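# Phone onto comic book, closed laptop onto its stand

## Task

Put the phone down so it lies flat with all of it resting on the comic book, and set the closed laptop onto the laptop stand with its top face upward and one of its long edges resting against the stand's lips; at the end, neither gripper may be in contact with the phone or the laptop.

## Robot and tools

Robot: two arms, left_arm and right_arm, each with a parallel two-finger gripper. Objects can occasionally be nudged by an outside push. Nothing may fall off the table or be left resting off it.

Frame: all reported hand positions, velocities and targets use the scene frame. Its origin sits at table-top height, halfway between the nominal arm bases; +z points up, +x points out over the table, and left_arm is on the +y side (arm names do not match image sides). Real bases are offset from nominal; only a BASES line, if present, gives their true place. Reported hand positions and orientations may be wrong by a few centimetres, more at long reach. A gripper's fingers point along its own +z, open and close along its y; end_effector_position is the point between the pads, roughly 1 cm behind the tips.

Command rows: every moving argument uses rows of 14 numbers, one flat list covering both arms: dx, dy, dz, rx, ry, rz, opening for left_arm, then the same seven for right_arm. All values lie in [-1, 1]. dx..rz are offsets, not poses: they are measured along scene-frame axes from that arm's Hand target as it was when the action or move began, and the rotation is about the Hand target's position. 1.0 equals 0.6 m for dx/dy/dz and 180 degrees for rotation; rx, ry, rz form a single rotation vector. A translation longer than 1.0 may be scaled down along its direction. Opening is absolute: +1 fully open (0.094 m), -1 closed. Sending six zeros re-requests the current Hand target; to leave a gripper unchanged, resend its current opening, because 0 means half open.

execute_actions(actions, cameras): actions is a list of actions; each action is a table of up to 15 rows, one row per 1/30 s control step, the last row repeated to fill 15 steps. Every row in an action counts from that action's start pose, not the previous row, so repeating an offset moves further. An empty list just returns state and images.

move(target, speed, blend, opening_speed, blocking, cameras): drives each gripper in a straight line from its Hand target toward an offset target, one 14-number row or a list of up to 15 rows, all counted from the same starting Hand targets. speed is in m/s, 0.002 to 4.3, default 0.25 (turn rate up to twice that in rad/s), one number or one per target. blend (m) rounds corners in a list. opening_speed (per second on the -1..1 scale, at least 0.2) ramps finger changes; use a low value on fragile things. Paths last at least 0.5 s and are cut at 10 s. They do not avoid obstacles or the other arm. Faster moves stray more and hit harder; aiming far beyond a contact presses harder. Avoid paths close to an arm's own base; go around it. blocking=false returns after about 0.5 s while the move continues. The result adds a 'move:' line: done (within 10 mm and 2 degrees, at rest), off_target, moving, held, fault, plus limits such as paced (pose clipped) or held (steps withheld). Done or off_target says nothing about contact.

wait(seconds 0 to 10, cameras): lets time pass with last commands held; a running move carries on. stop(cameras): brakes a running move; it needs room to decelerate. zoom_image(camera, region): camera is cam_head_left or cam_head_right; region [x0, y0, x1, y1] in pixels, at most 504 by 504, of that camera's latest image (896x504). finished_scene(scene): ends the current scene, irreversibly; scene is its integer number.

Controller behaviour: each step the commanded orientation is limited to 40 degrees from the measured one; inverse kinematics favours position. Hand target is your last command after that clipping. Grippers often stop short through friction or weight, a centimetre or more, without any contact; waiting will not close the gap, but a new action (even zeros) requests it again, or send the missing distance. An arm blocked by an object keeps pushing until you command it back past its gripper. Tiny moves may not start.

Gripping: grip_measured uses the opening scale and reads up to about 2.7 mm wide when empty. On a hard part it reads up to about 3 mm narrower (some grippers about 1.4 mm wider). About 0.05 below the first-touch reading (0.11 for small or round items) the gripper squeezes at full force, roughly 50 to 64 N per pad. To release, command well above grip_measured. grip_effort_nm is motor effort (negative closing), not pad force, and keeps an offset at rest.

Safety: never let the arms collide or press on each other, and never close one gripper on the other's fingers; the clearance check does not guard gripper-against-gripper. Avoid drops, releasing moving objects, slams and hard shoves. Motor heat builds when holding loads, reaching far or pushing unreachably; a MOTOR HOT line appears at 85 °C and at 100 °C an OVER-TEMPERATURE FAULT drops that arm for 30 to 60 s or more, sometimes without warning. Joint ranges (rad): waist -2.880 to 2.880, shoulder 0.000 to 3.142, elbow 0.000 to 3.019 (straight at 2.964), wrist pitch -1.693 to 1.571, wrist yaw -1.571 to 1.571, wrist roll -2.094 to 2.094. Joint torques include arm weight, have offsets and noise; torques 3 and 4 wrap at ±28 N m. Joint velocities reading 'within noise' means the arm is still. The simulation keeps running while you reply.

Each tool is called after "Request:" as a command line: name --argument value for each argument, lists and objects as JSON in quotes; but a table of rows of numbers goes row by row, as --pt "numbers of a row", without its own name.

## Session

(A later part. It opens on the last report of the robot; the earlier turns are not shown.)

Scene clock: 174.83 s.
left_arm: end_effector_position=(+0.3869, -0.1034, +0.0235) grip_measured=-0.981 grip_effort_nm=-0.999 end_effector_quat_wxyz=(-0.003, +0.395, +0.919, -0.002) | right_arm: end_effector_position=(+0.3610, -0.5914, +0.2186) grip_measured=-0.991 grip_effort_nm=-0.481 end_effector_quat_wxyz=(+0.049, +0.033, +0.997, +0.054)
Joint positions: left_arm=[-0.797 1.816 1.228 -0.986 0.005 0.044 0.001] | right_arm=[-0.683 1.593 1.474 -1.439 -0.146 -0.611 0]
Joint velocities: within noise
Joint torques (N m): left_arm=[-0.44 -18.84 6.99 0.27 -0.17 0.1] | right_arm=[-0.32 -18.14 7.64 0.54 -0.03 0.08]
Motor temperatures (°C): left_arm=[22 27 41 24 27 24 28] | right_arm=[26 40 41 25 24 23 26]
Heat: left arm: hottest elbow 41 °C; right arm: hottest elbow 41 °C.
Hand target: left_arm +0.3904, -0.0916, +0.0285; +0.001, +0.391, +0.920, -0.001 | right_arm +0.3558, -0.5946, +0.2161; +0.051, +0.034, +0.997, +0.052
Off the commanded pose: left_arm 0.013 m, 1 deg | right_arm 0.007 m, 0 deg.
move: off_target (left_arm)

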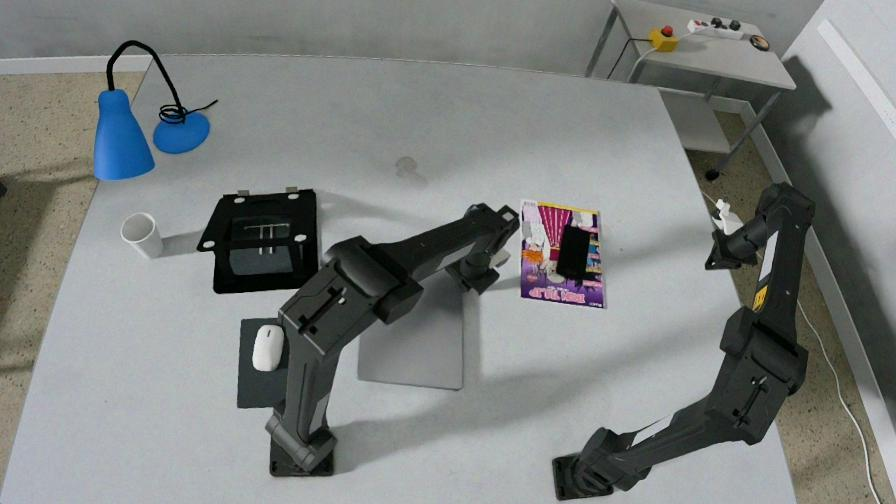

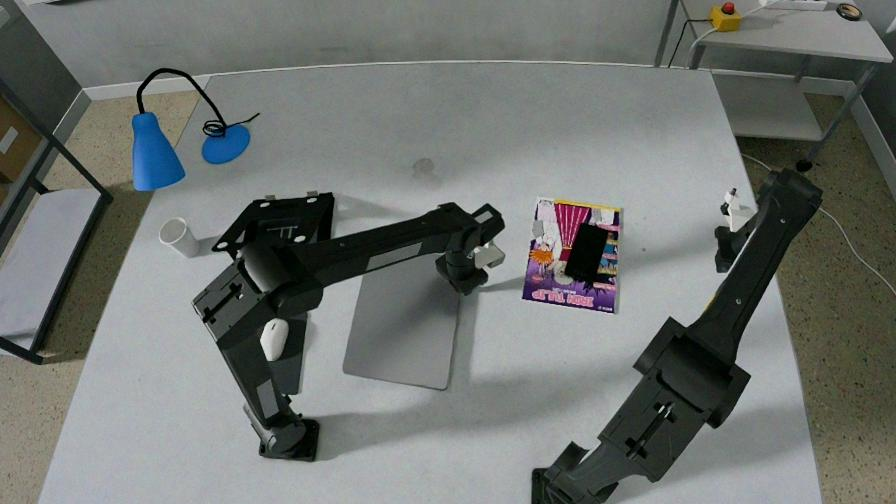

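Request:
move --pt "0.03 0.2 -0.0 0 0 0 -1 0 0 0 0 0 0 -1" --speed 0.1

Request:
zoom_image --camera "cam_head_left" --region '[300, 200, 550, 410]'

Request:
zoom_image --camera "cam_head_right" --region '[300, 200, 550, 410]'

Scene clock: 180.07 s.
left_arm: end_effector_position=(+0.4081, +0.0186, +0.0236) grip_measured=-0.981 grip_effort_nm=-0.999 end_effector_quat_wxyz=(-0.004, +0.394, +0.919, -0.003) | right_arm: end_effector_position=(+0.3610, -0.5914, +0.2186) grip_measured=-0.991 grip_effort_nm=-0.481 end_effector_quat_wxyz=(+0.049, +0.033, +0.997, +0.054)
Joint positions: left_arm=[-0.561 1.692 1.049 -0.936 0.007 0.277 0.001] | right_arm=[-0.683 1.593 1.474 -1.439 -0.146 -0.611 0]
Joint velocities: within noise
Joint torques (N m): left_arm=[-0.15 -16.85 6.64 0.13 -0.11 0.11] | right_arm=[-0.32 -18.02 7.65 0.57 -0.03 0.07]
Motor temperatures (°C): left_arm=[22 28 40 24 27 24 28] | right_arm=[26 40 42 25 24 23 26]
Heat: left arm: hottest elbow 40 °C; right arm: hottest elbow 42 °C.
Hand target: left_arm +0.4084, +0.0283, +0.0286; +0.001, +0.391, +0.920, -0.001 | right_arm +0.3558, -0.5946, +0.2161; +0.051, +0.034, +0.997, +0.052
Off the commanded pose: left_arm 0.011 m, 1 deg | right_arm 0.007 m, 0 deg.
move: off_target (left_arm)

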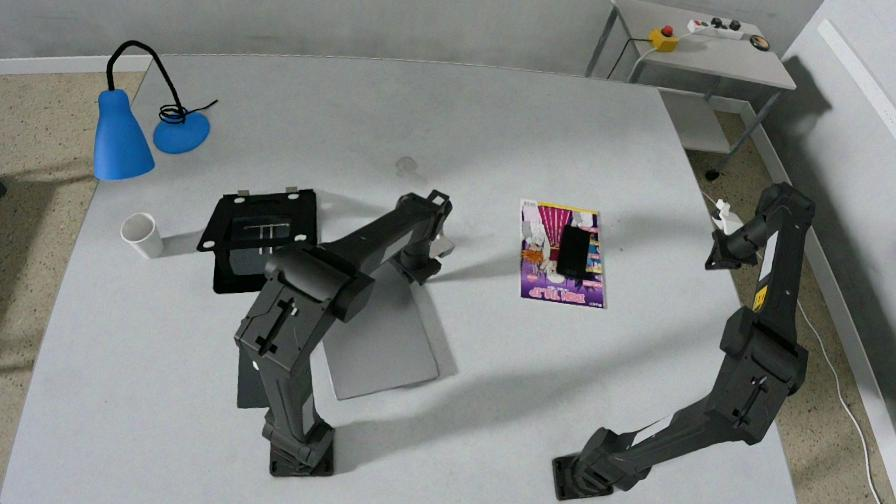

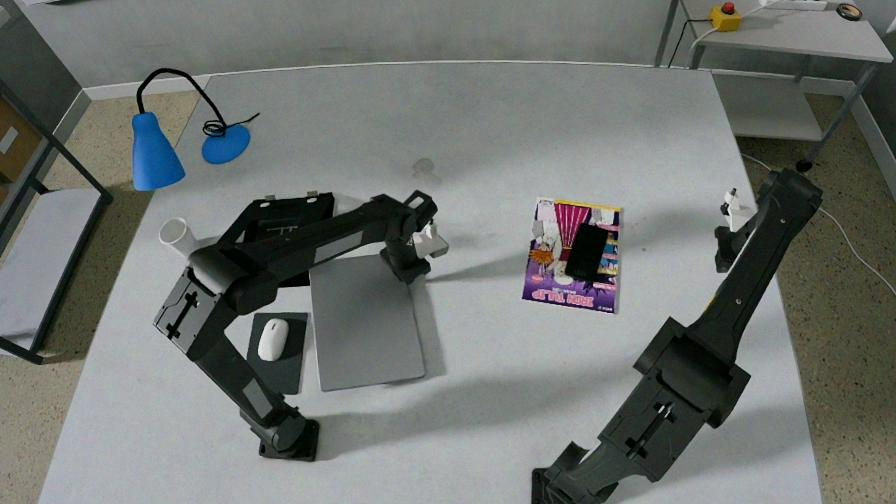

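Scaled by 2.016.

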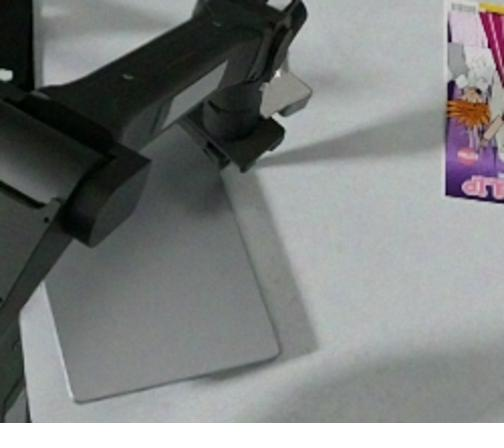

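Scaled by 2.016.

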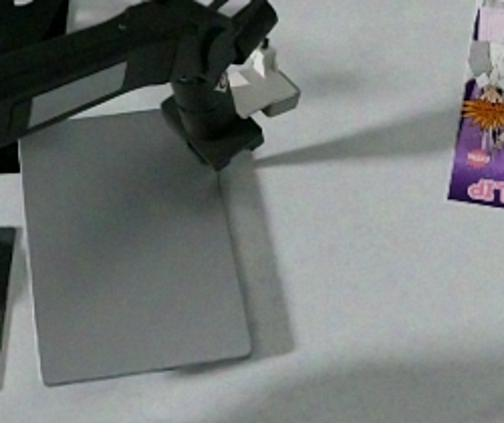

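Request:
move --pt "0 -0.04 0 0 0 0 -1 0 0 0 0 0 0 -1" --pt "0 -0.04 0.3 0 0 0 -1 0 0.2 0.03 0 0 0 -1" --pt "-0.3 0.85 0.36 0 0 0 -1 -0.2 0.9 0.06 -0.04 0 0.40 -1" --pt "-0.3 0.85 0.36 0 0 0 -1 -0.30 1.40 0.04 -0.052 0 0.52 -1" --speed 0.35

Request:
zoom_image --camera "cam_head_left" --region '[250, 200, 500, 410]'

Request:
zoom_image --camera "cam_head_right" --region '[250, 200, 500, 410]'

every number of target 4 of 4 must lie in its column's range; nothing of the call was run
Scene clock: 186.33 s.
left_arm: end_effector_position=(+0.4081, +0.0186, +0.0236) grip_measured=-0.981 grip_effort_nm=-0.999 end_effector_quat_wxyz=(-0.004, +0.394, +0.919, -0.003) | right_arm: end_effector_position=(+0.3610, -0.5914, +0.2186) grip_measured=-0.991 grip_effort_nm=-0.486 end_effector_quat_wxyz=(+0.049, +0.033, +0.997, +0.054)
Joint positions: left_arm=[-0.561 1.692 1.049 -0.936 0.007 0.278 0.001] | right_arm=[-0.683 1.593 1.474 -1.439 -0.146 -0.611 0]
Joint velocities: within noise
Joint torques (N m): left_arm=[-0.03 -17.2 6.63 0.29 -0.21 0.13] | right_arm=[-0.32 -17.96 7.64 0.54 -0.03 0.08]
Motor temperatures (°C): left_arm=[22 28 40 24 27 24 28] | right_arm=[26 39 42 25 24 23 26]
Heat: left arm: hottest elbow 40 °C; right arm: hottest elbow 42 °C.
Hand target: left_arm +0.4084, +0.0283, +0.0286; +0.001, +0.391, +0.920, -0.001 | right_arm +0.3558, -0.5946, +0.2161; +0.051, +0.034, +0.997, +0.052
Tool commands: left_gripper/opening=-1.0 right_gripper/opening=-1.0
Off the commanded pose: left_arm 0.011 m, 1 deg | right_arm 0.007 m, 0 deg.

Scaled by 2.016.

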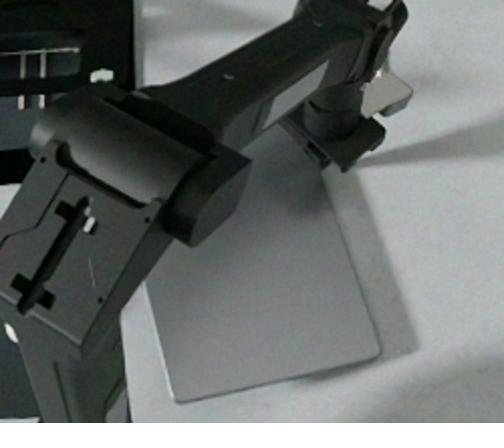

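Scaled by 2.016.

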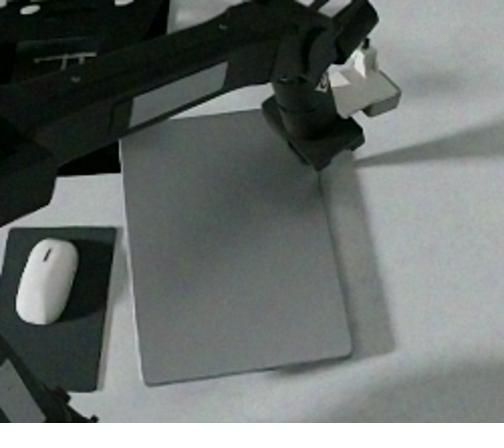

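Request:
move --pt "0 -0.04 0 0 0 0 -1 0 0 0 0 0 0 -1" --pt "0 -0.04 0.3 0 0 0 -1 0 0.2 0.03 0 0 0 -1" --pt "-0.3 0.85 0.36 0 0 0 -1 -0.2 0.9 0.06 -0.04 0 0.40 -1" --speed 0.35 --cameras '[]'

Request:
move --target '[0,0,0,0,0,0,-1,-0.1,0.5,-0.02,-0.012,0,0.12,-1]' --speed 0.25

Request:
zoom_image --camera "cam_head_left" --region '[250, 200, 500, 410]'

Request:
zoom_image --camera "cam_head_right" --region '[250, 200, 500, 410]'

Scene clock: 194.93 s.
left_arm: end_effector_position=(+0.2195, +0.5193, +0.2223) grip_measured=-0.981 grip_effort_nm=-1.004 end_effector_quat_wxyz=(-0.006, +0.391, +0.920, -0.027) | right_arm: end_effector_position=(+0.2257, -0.0677, +0.2357) grip_measured=-0.991 grip_effort_nm=-0.476 end_effector_quat_wxyz=(-0.002, -0.560, +0.828, +0.012)
Joint positions: left_arm=[0.943 1.256 1.141 -1.511 -0.002 1.776 0.001] | right_arm=[0.743 1.259 1.18 -1.492 -0.025 -0.441 0]
Joint velocities: within noise
Joint torques (N m): left_arm=[-0.67 -9.29 16.21 -0.05 0.17 0.11] | right_arm=[1.08 -9.7 13.01 -0.23 0.06 0.22]
Motor temperatures (°C): left_arm=[22 28 40 24 27 23 28] | right_arm=[26 39 42 25 24 23 26]
Heat: left arm: hottest elbow 40 °C; right arm: hottest elbow 42 °C.
Hand target: left_arm +0.2282, +0.5384, +0.2445; +0.001, +0.391, +0.920, -0.001 | right_arm +0.2358, -0.0545, +0.2522; +0.012, -0.561, +0.828, +0.013
Off the commanded pose: left_arm 0.031 m, 3 deg | right_arm 0.023 m, 2 deg.
move: off_target (left_arm, right_arm)
No camera images: "cameras" was empty.

Scene clock: 197.07 s.
left_arm: end_effector_position=(+0.2196, +0.5193, +0.2223) grip_measured=-0.981 grip_effort_nm=-0.999 end_effector_quat_wxyz=(-0.006, +0.392, +0.920, -0.027) | right_arm: end_effector_position=(+0.1722, +0.2304, +0.2366) grip_measured=-0.991 grip_effort_nm=-0.481 end_effector_quat_wxyz=(+0.007, +0.702, -0.712, +0.002)
Joint positions: left_arm=[0.943 1.256 1.141 -1.511 -0.002 1.777 0.001] | right_arm=[1.209 1.869 1.894 -1.612 -0.002 -0.342 0]
Joint velocities: within noise
Joint torques (N m): left_arm=[-0.44 -8.64 16.35 -0.01 0.15 0.1] | right_arm=[0.79 -20.37 12.94 -0.47 0.08 0.08]
Motor temperatures (°C): left_arm=[22 28 40 24 27 23 29] | right_arm=[26 39 43 25 24 23 26]
Heat: left arm: hottest elbow 40 °C; right arm: hottest elbow 43 °C.
Hand target: left_arm +0.2283, +0.5384, +0.2445; +0.001, +0.391, +0.920, -0.001 | right_arm +0.1760, +0.2454, +0.2402; +0.001, +0.706, -0.708, +0.000
Off the commanded pose: left_arm 0.031 m, 3 deg | right_arm 0.016 m, 1 deg.
move: off_target (left_arm, right_arm)

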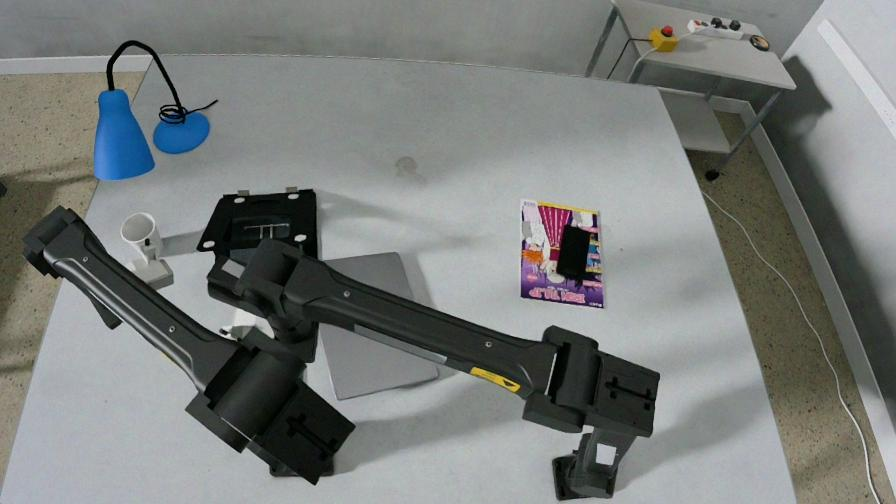

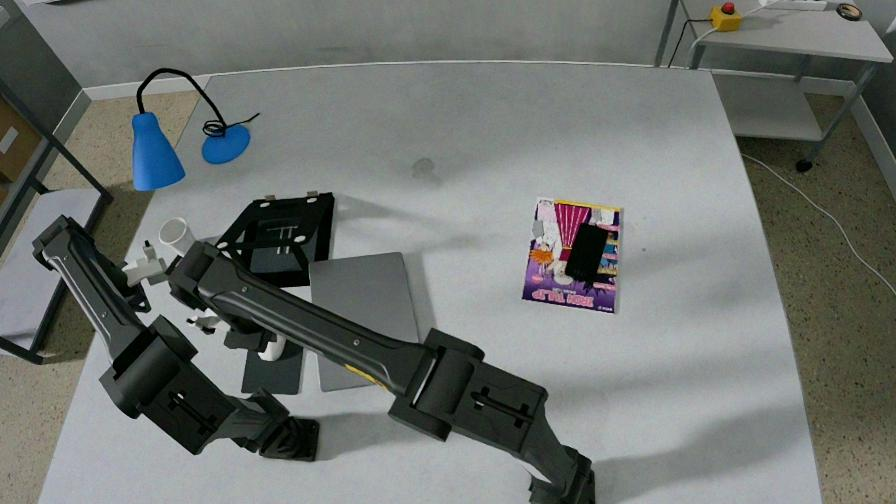

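Scaled by 2.016.

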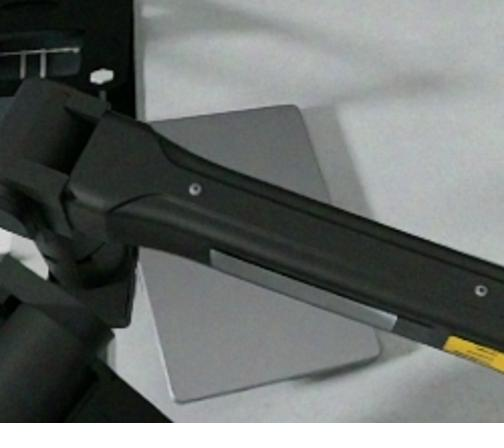

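Scaled by 2.016.

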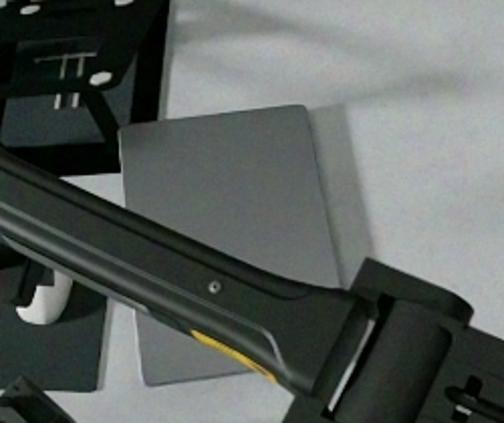

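Request:
move --target '[0,0,0,0,0,0,-1,0.0,0.08,-0.15,0,0,0,-1]' --speed 0.2

Request:
zoom_image --camera "cam_head_left" --region '[200, 250, 400, 430]'

Request:
zoom_image --camera "cam_head_right" --region '[200, 250, 400, 430]'

Scene clock: 204.60 s.
left_arm: end_effector_position=(+0.2196, +0.5193, +0.2223) grip_measured=-0.981 grip_effort_nm=-0.999 end_effector_quat_wxyz=(-0.006, +0.392, +0.920, -0.027) | right_arm: end_effector_position=(+0.1760, +0.2743, +0.1446) grip_measured=-0.991 grip_effort_nm=-0.471 end_effector_quat_wxyz=(+0.018, +0.705, -0.709, +0.007)
Joint positions: left_arm=[0.943 1.256 1.141 -1.511 -0.002 1.777 0.001] | right_arm=[1.228 2.027 1.894 -1.478 -0.002 -0.332 0]
Joint velocities: within noise
Joint torques (N m): left_arm=[-0.67 -8.7 16.18 -0.01 0.15 0.11] | right_arm=[1.26 -23.06 12.25 0.34 0.05 0.24]
Motor temperatures (°C): left_arm=[22 28 41 24 27 23 29] | right_arm=[26 38 45 25 24 23 26]
Heat: left arm: hottest elbow 41 °C; right arm: hottest elbow 45 °C.
Hand target: left_arm +0.2283, +0.5384, +0.2445; +0.001, +0.391, +0.920, -0.001 | right_arm +0.1758, +0.2934, +0.1502; +0.001, +0.706, -0.708, +0.000
Off the commanded pose: left_arm 0.031 m, 3 deg | right_arm 0.020 m, 2 deg.
move: off_target (left_arm, right_arm)

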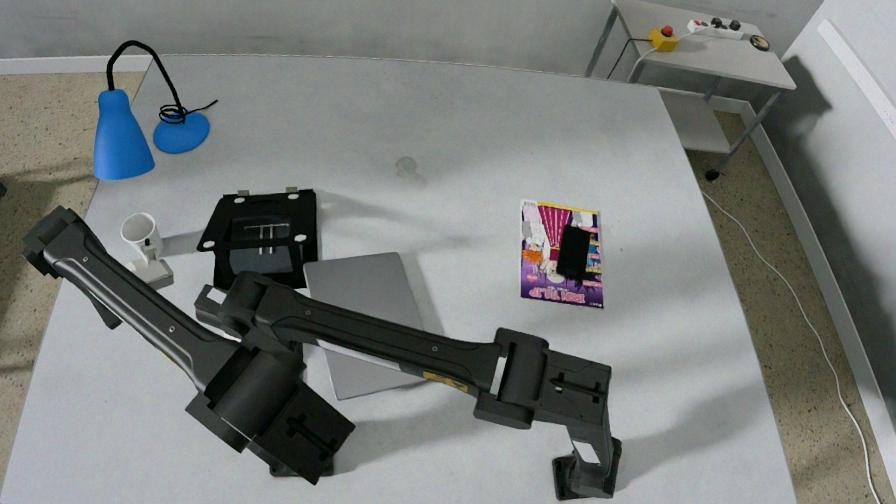

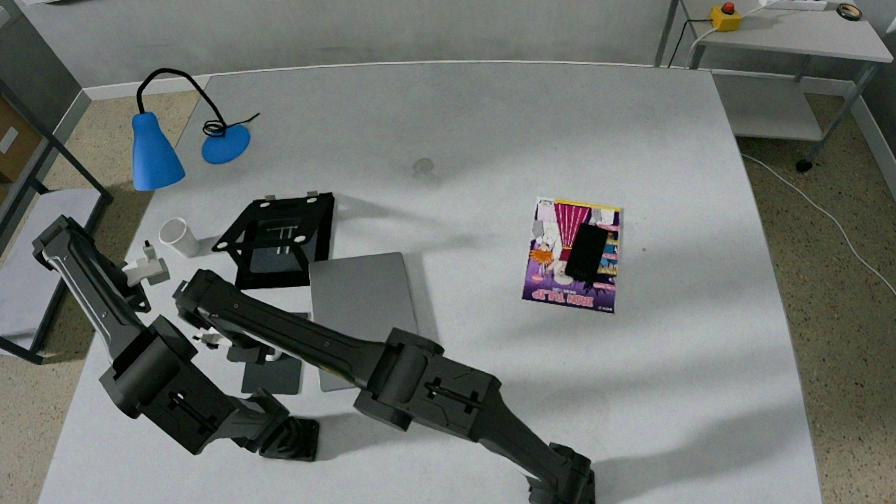

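Scaled by 2.520.

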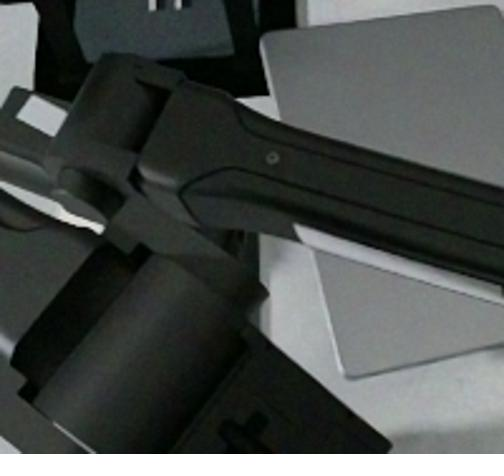

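Scaled by 2.520.

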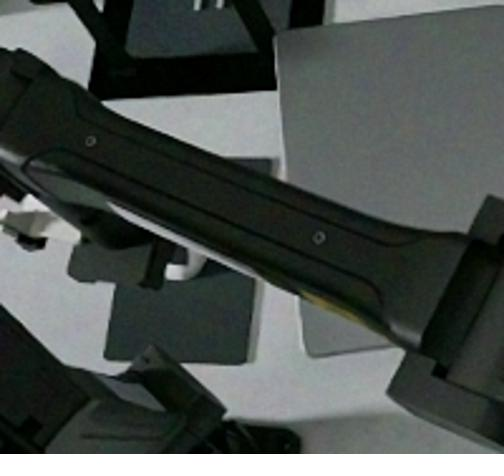

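Request:
move --pt "0 0 0 0 0 0 -1 0.05 -0.03 -0.20 0 0 0 -1" --pt "0 0 0 0 0 0 -1 0.05 -0.28 -0.20 0 0 0 -1" --speed 0.12

Request:
zoom_image --camera "cam_head_left" --region '[200, 230, 450, 430]'

Request:
zoom_image --camera "cam_head_right" --region '[200, 230, 450, 430]'

Scene clock: 211.30 s.
left_arm: end_effector_position=(+0.2196, +0.5193, +0.2223) grip_measured=-0.981 grip_effort_nm=-0.999 end_effector_quat_wxyz=(-0.006, +0.392, +0.920, -0.027) | right_arm: end_effector_position=(+0.1982, +0.1387, +0.0326) grip_measured=-0.991 grip_effort_nm=-0.476 end_effector_quat_wxyz=(-0.002, +0.711, -0.704, -0.005)
Joint positions: left_arm=[0.943 1.256 1.141 -1.511 -0.002 1.777 0.001] | right_arm=[1.095 1.81 1.247 -1.001 -0.009 -0.481 0]
Joint velocities: within noise
Joint torques (N m): left_arm=[0.15 -8.94 16.14 0.12 0.12 0.14] | right_arm=[-1.08 -20.42 5.72 0.4 0.27 0.09]
Motor temperatures (°C): left_arm=[22 27 42 24 27 23 29] | right_arm=[26 39 46 25 24 23 26]
Heat: left arm: hottest elbow 42 °C; right arm: hottest elbow 46 °C.
Hand target: left_arm +0.2282, +0.5384, +0.2445; +0.001, +0.391, +0.921, -0.001 | right_arm +0.2057, +0.1254, +0.0302; +0.001, +0.706, -0.708, +0.000
Off the commanded pose: left_arm 0.031 m, 3 deg | right_arm 0.016 m, 1 deg.
move: off_target (left_arm, right_arm)

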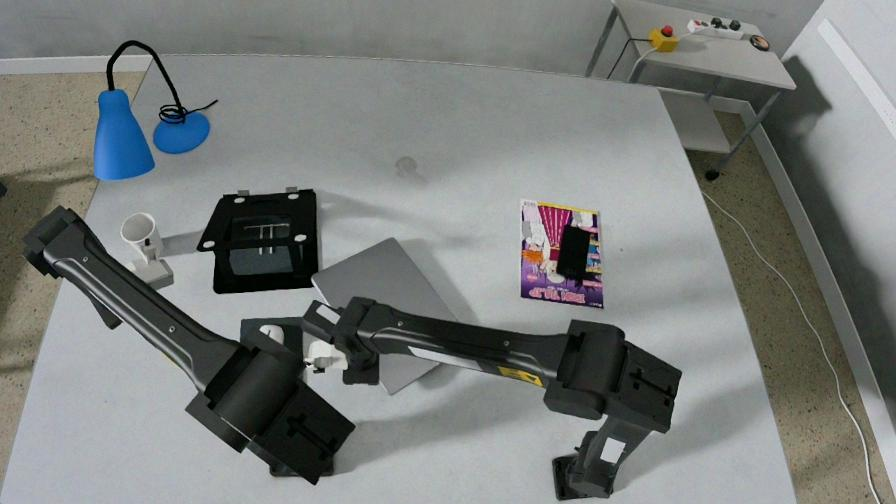

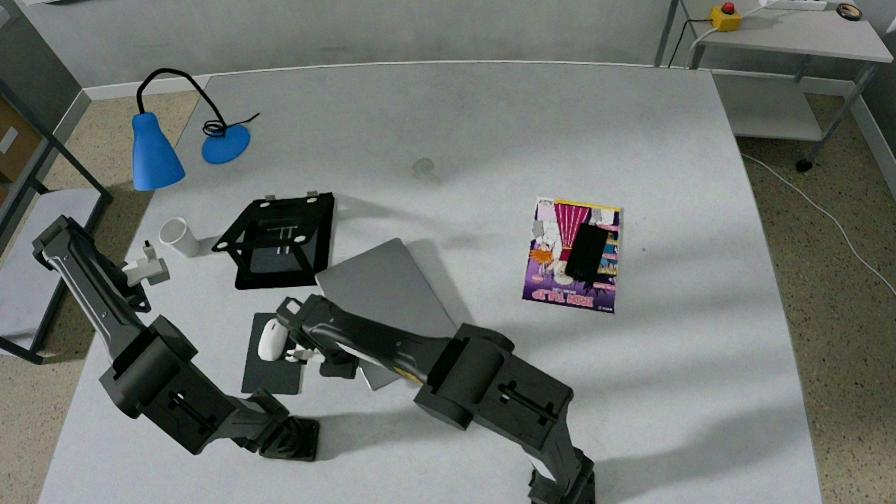

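Scaled by 2.016.

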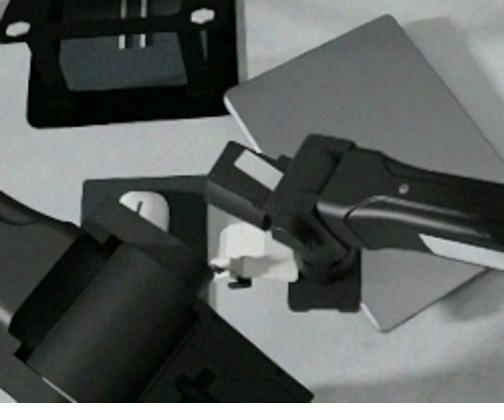

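Scaled by 2.016.

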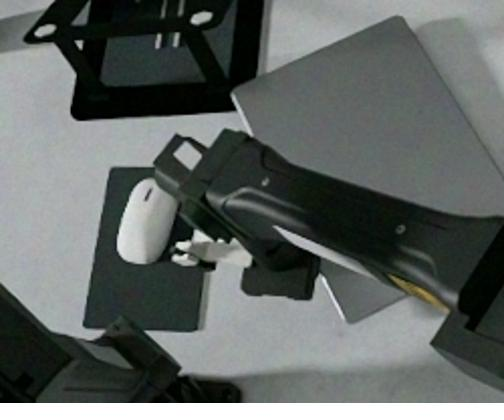

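Request:
move --pt "0 0 0 0 0 0 -1 0.06 -0.17 0 0 0 0 -1" --pt "0 0 0 0 0 0 -1 0.12 -0.26 0 0 0 0 -1" --speed 0.12

Request:
zoom_image --camera "cam_head_left" --region '[250, 230, 500, 430]'

Request:
zoom_image --camera "cam_head_right" --region '[250, 230, 500, 430]'

Scene clock: 216.50 s.
left_arm: end_effector_position=(+0.2196, +0.5193, +0.2223) grip_measured=-0.981 grip_effort_nm=-0.999 end_effector_quat_wxyz=(-0.006, +0.392, +0.920, -0.027) | right_arm: end_effector_position=(+0.2708, -0.0182, +0.0311) grip_measured=-0.991 grip_effort_nm=-0.481 end_effector_quat_wxyz=(+0.004, +0.712, -0.702, -0.007)
Joint positions: left_arm=[0.943 1.256 1.141 -1.511 -0.002 1.777 0.001] | right_arm=[0.761 1.632 0.995 -0.941 -0.014 -0.818 0]
Joint velocities: within noise
Joint torques (N m): left_arm=[0.03 -8.7 15.95 -0.05 0.15 0.09] | right_arm=[-1.38 -16.62 5.82 0.47 0.47 0.09]
Motor temperatures (°C): left_arm=[22 27 42 24 27 23 29] | right_arm=[26 39 45 25 24 23 26]
Heat: left arm: hottest elbow 42 °C; right arm: hottest elbow 45 °C.
Hand target: left_arm +0.2282, +0.5384, +0.2445; +0.001, +0.391, +0.921, -0.001 | right_arm +0.2777, -0.0306, +0.0301; +0.001, +0.706, -0.708, +0.000
Off the commanded pose: left_arm 0.031 m, 3 deg | right_arm 0.014 m, 1 deg.
move: off_target (left_arm, right_arm)

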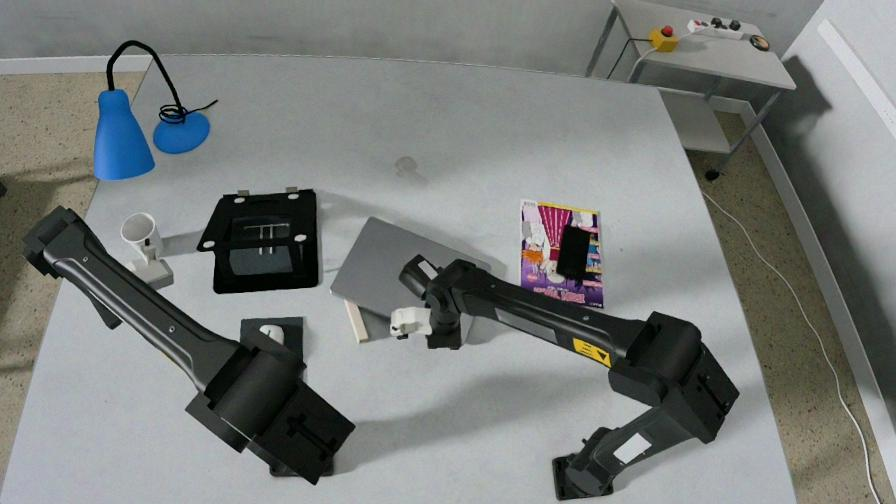

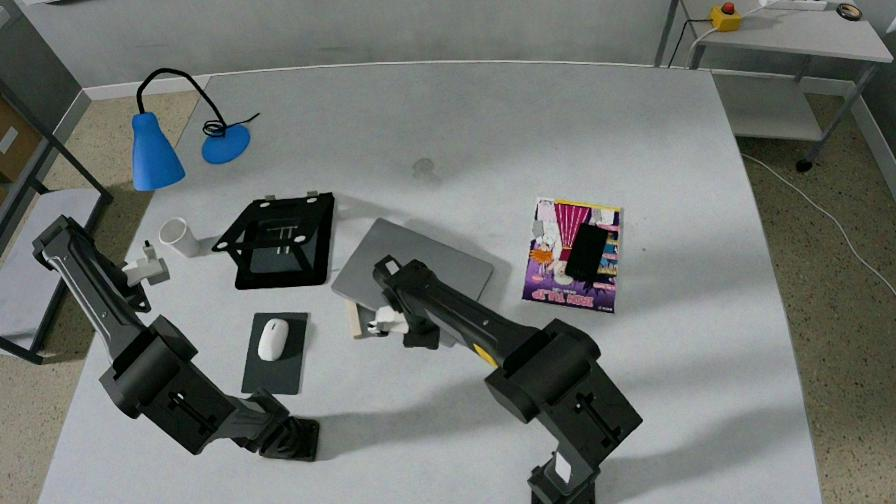

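Scaled by 2.016.

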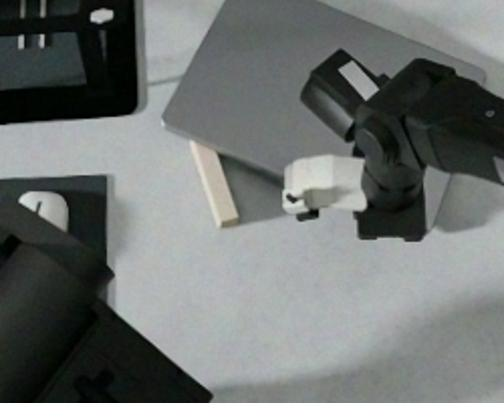

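Scaled by 2.016.

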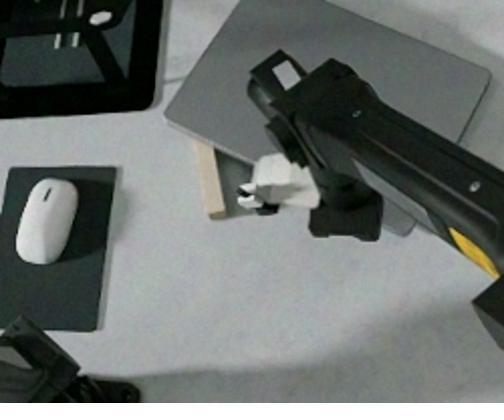

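Request:
move --pt "0 0 0 0 0 0 -1 0.11 -0.04 0 0 0 0 -1" --speed 0.1

Request:
zoom_image --camera "cam_head_left" --region '[250, 200, 530, 400]'

Request:
zoom_image --camera "cam_head_right" --region '[250, 200, 530, 400]'

Scene clock: 221.03 s.
left_arm: end_effector_position=(+0.2196, +0.5193, +0.2223) grip_measured=-0.981 grip_effort_nm=-0.994 end_effector_quat_wxyz=(-0.006, +0.392, +0.920, -0.027) | right_arm: end_effector_position=(+0.3170, -0.0572, +0.0275) grip_measured=-0.991 grip_effort_nm=-0.481 end_effector_quat_wxyz=(+0.009, +0.711, -0.703, -0.008)
Joint positions: left_arm=[0.943 1.256 1.141 -1.511 -0.002 1.777 0.001] | right_arm=[0.62 1.668 1.03 -0.954 -0.014 -0.957 0]
Joint velocities: within noise
Joint torques (N m): left_arm=[-0.32 -8.94 16.01 0.06 0.15 0.13] | right_arm=[-1.26 -13.68 10.96 -0.03 0.46 0.09]
Motor temperatures (°C): left_arm=[22 27 43 24 27 23 29] | right_arm=[26 39 44 25 24 23 26]
Heat: left arm: hottest elbow 43 °C; right arm: hottest elbow 44 °C.
Hand target: left_arm +0.2282, +0.5384, +0.2445; +0.001, +0.391, +0.921, -0.001 | right_arm +0.3439, -0.0545, +0.0303; +0.001, +0.706, -0.708, +0.000
Off the commanded pose: left_arm 0.031 m, 3 deg | right_arm 0.027 m, 2 deg.
move: off_target (left_arm, right_arm)

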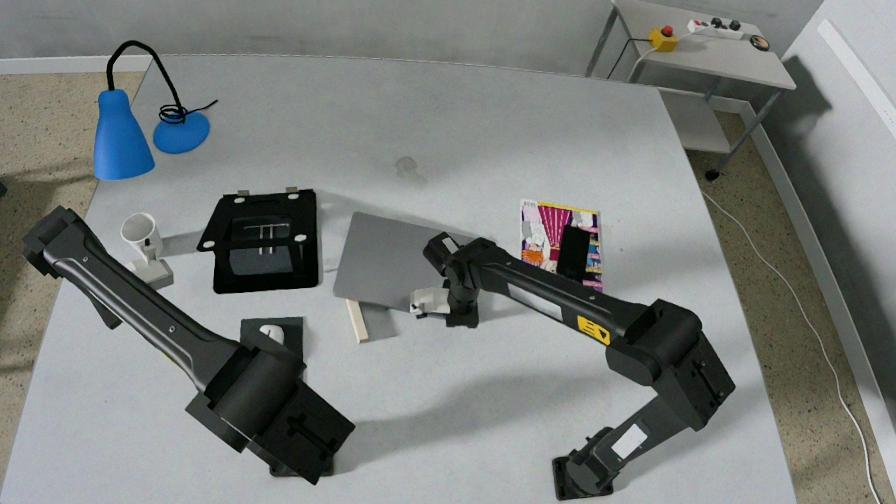

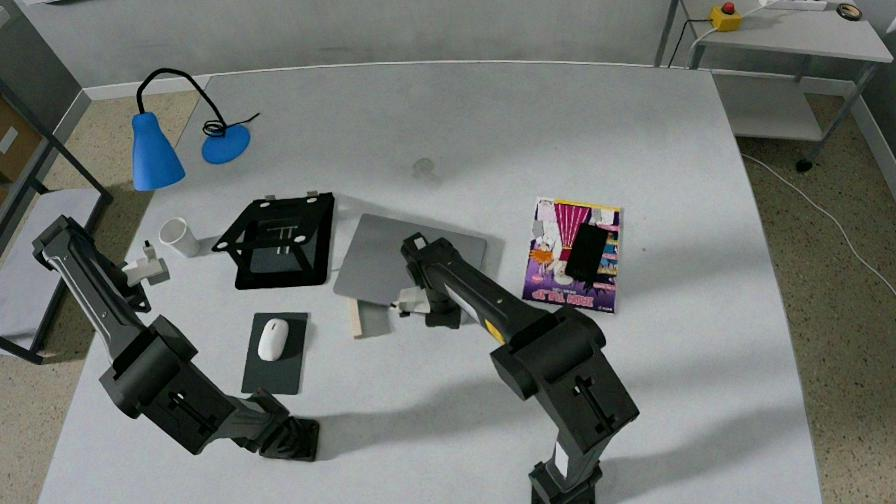

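Scaled by 1.800.

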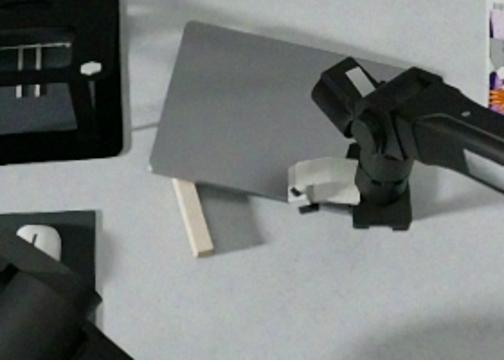

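Scaled by 1.800.

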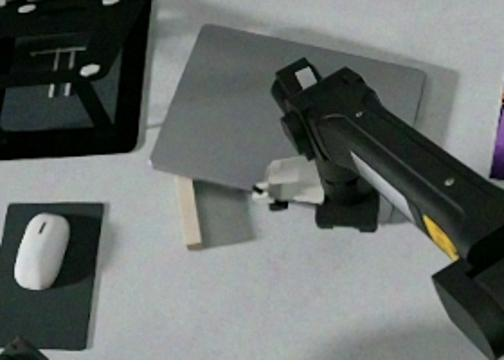

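Request:
move --pt "0 0 0 0 0 0 -1 0.06 0.0 0 0 0 0 -1" --speed 0.1

Request:
zoom_image --camera "cam_head_left" --region '[250, 200, 530, 400]'

Request:
zoom_image --camera "cam_head_right" --region '[250, 200, 530, 400]'

Scene clock: 224.73 s.
left_arm: end_effector_position=(+0.2196, +0.5193, +0.2223) grip_measured=-0.981 grip_effort_nm=-1.004 end_effector_quat_wxyz=(-0.006, +0.392, +0.920, -0.027) | right_arm: end_effector_position=(+0.3495, -0.0617, +0.0275) grip_measured=-0.991 grip_effort_nm=-0.481 end_effector_quat_wxyz=(+0.017, +0.709, -0.704, -0.008)
Joint positions: left_arm=[0.943 1.256 1.141 -1.511 -0.002 1.777 0.001] | right_arm=[0.572 1.73 1.115 -0.991 -0.008 -1 0]
Joint velocities: within noise
Joint torques (N m): left_arm=[-0.91 -8.82 16.25 -0.02 0.17 0.09] | right_arm=[-0.85 -14.86 11.62 0.32 0.27 0.12]
Motor temperatures (°C): left_arm=[22 27 43 24 27 23 29] | right_arm=[26 39 45 25 24 23 26]
Heat: left arm: hottest elbow 43 °C; right arm: hottest elbow 45 °C.
Hand target: left_arm +0.2282, +0.5384, +0.2445; +0.001, +0.391, +0.921, -0.001 | right_arm +0.3798, -0.0544, +0.0303; +0.001, +0.706, -0.708, +0.000
Off the commanded pose: left_arm 0.031 m, 3 deg | right_arm 0.031 m, 2 deg.
move: off_target (left_arm, right_arm)

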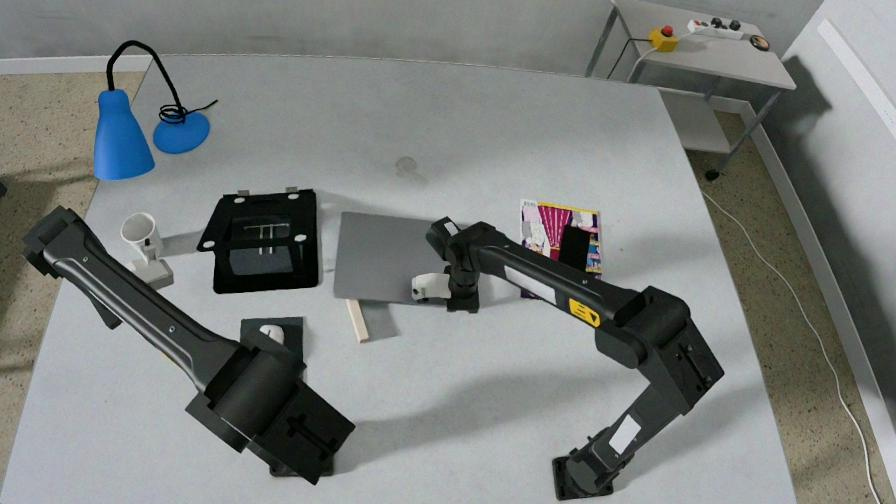

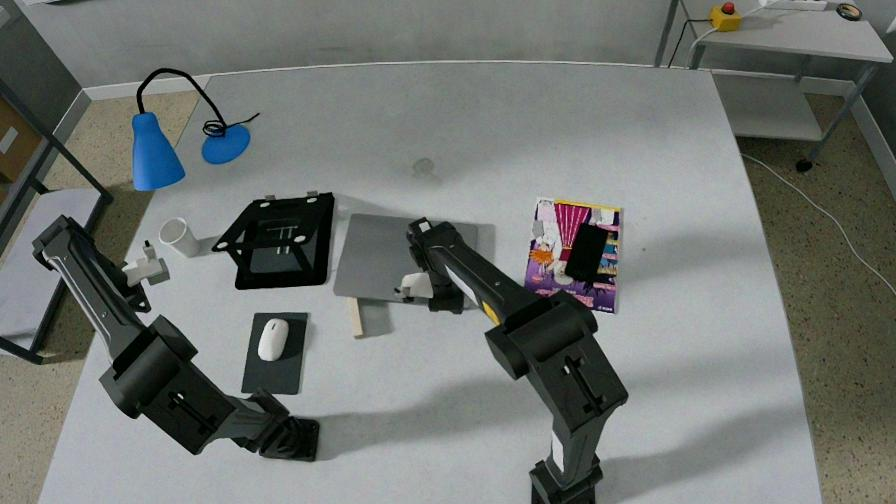

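Scaled by 1.800.

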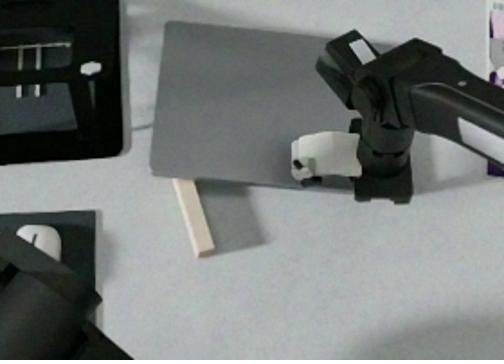

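Scaled by 1.800.

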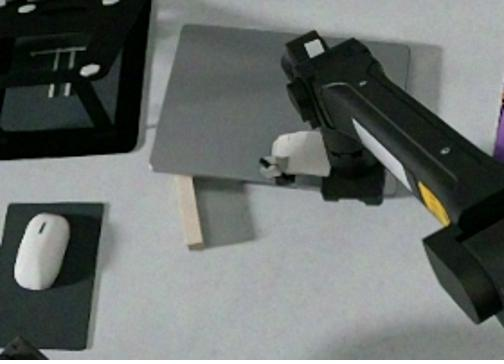

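Request:
move --pt "0 -0.62 -0.16 0 0 0 -1 -0.16 -0.1 0.2 0 0 0 -1" --pt "0 -0.62 -0.37 0 0 0 -1 -0.16 -0.16 0.2 0 0 0 -1" --pt "0.125 -0.62 -0.37 0 0 0 -1 -0.16 -0.16 0.2 0 0 0 -1" --speed '[0.25,0.15,0.08]'

Request:
zoom_image --camera "cam_head_left" --region '[250, 200, 530, 400]'

Request:
zoom_image --camera "cam_head_right" --region '[250, 200, 530, 400]'

Scene clock: 239.20 s.
left_arm: end_effector_position=(+0.2742, +0.1706, +0.0112) grip_measured=-0.981 grip_effort_nm=-0.999 end_effector_quat_wxyz=(-0.026, +0.392, +0.919, -0.004) | right_arm: end_effector_position=(+0.2891, -0.1424, +0.1513) grip_measured=-0.991 grip_effort_nm=-0.481 end_effector_quat_wxyz=(-0.005, +0.708, -0.707, +0.001)
Joint positions: left_arm=[-0.313 1.295 0.558 -0.886 0.002 0.522 0.001] | right_arm=[0.479 1.319 1.007 -1.25 -0.001 -1.088 0]
Joint velocities: within noise
Joint torques (N m): left_arm=[0.09 -6.65 12.38 0.75 0.02 0.08] | right_arm=[-0.38 -12.86 7.21 -0.21 0.01 0.09]
Motor temperatures (°C): left_arm=[22 27 43 24 27 23 29] | right_arm=[26 38 46 25 24 23 26]
Heat: left arm: hottest elbow 43 °C; right arm: hottest elbow 46 °C.
Hand target: left_arm +0.3032, +0.1664, +0.0225; +0.001, +0.391, +0.920, -0.001 | right_arm +0.2838, -0.1505, +0.1503; +0.001, +0.706, -0.708, +0.000
Off the commanded pose: left_arm 0.031 m, 3 deg | right_arm 0.010 m, 1 deg.
move: off_target (left_arm)

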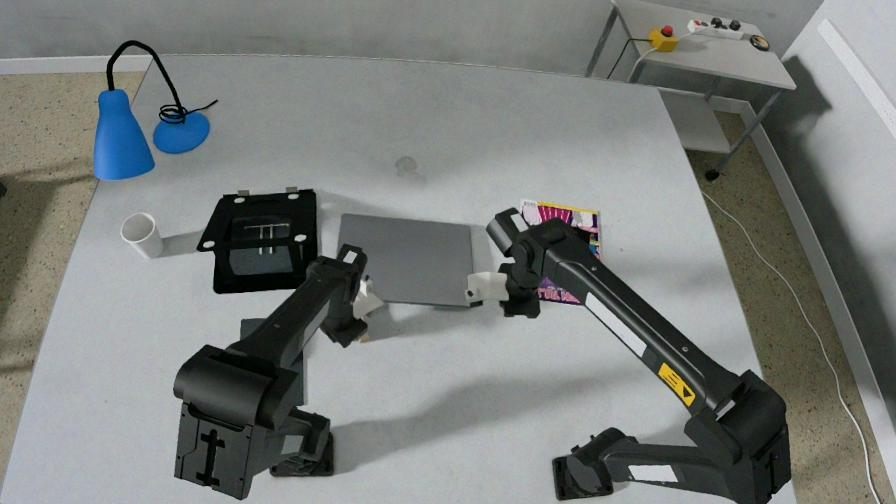

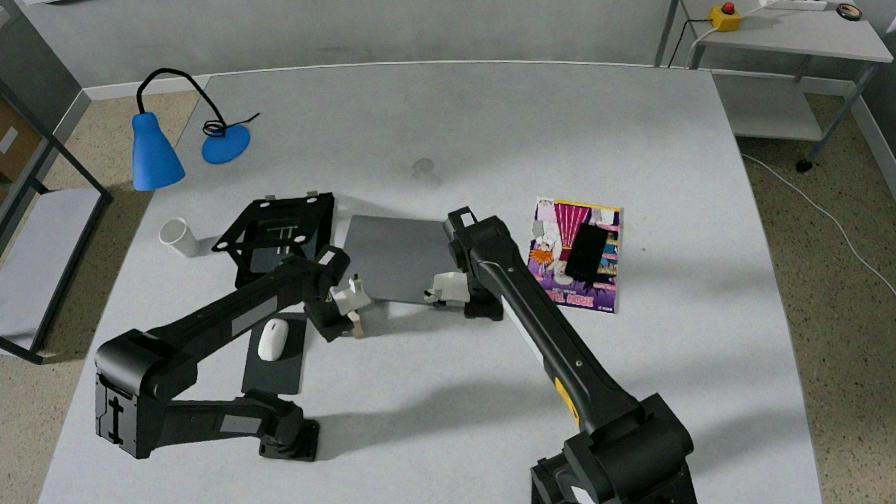

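Scaled by 1.800.

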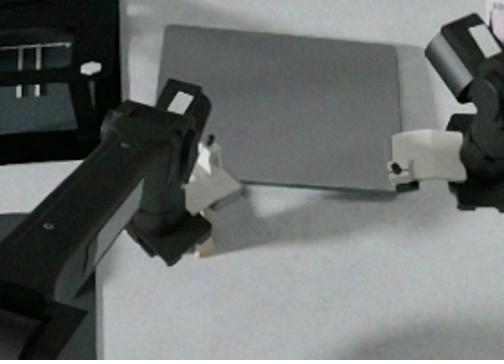

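Scaled by 1.800.

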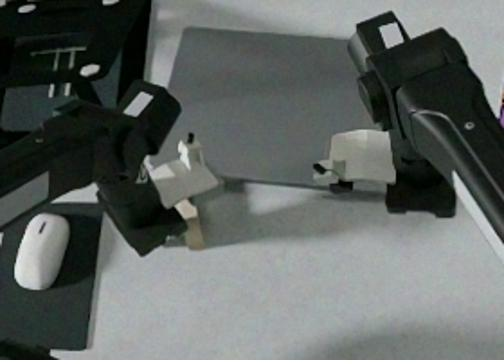

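Request:
move --pt "-0.13 0 0.05 0 0 0 -1 0 0 0 0 0 0 -1" --pt "-0.13 -0.07 0.02 0 0 0 -1 0 0 0 0 0 0 -1" --speed 0.12

Request:
zoom_image --camera "cam_head_left" --region '[250, 200, 530, 400]'

Request:
zoom_image --camera "cam_head_right" --region '[250, 200, 530, 400]'

Scene clock: 244.37 s.
left_arm: end_effector_position=(+0.2246, +0.1283, +0.0362) grip_measured=-0.981 grip_effort_nm=-0.999 end_effector_quat_wxyz=(-0.001, +0.389, +0.921, -0.002) | right_arm: end_effector_position=(+0.2891, -0.1424, +0.1513) grip_measured=-0.991 grip_effort_nm=-0.481 end_effector_quat_wxyz=(-0.005, +0.708, -0.707, +0.001)
Joint positions: left_arm=[-0.557 1.101 0.497 -0.968 0.004 0.27 0.001] | right_arm=[0.479 1.319 1.007 -1.25 -0.001 -1.088 0]
Joint velocities: within noise
Joint torques (N m): left_arm=[-2.2 -4.54 8.43 0.83 -0.09 -0.1] | right_arm=[-0.38 -12.98 7.21 -0.2 0.01 0.09]
Motor temperatures (°C): left_arm=[22 27 43 24 27 23 29] | right_arm=[26 38 46 25 24 23 26]
Heat: left arm: hottest elbow 43 °C; right arm: hottest elbow 46 °C.
Hand target: left_arm +0.2253, +0.1243, +0.0346; +0.001, +0.391, +0.920, -0.001 | right_arm +0.2838, -0.1505, +0.1503; +0.001, +0.706, -0.708, +0.000
Off the commanded pose: left_arm 0.004 m, 0 deg | right_arm 0.010 m, 1 deg.
move: done

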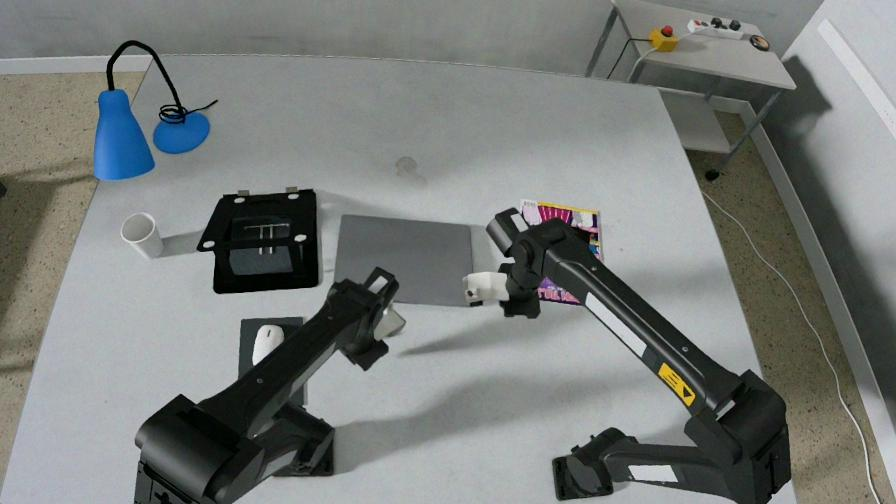

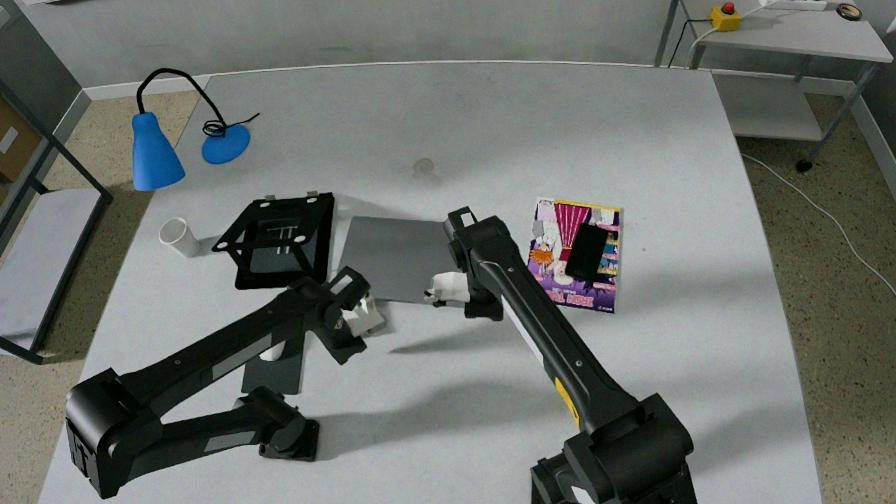

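Scaled by 1.800.

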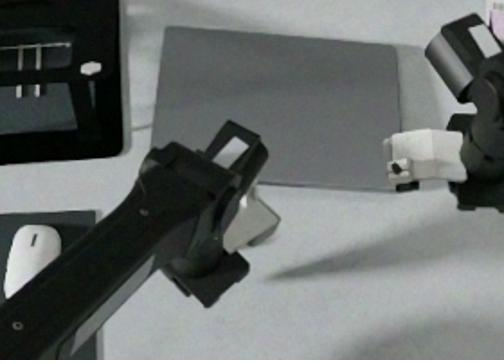

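Scaled by 1.800.

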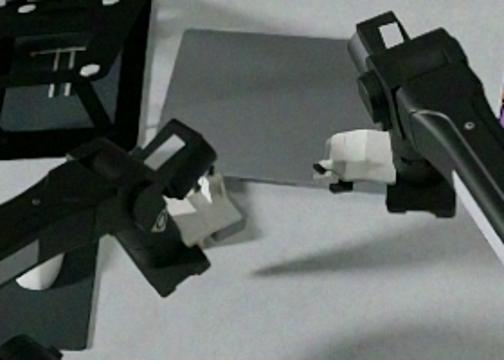

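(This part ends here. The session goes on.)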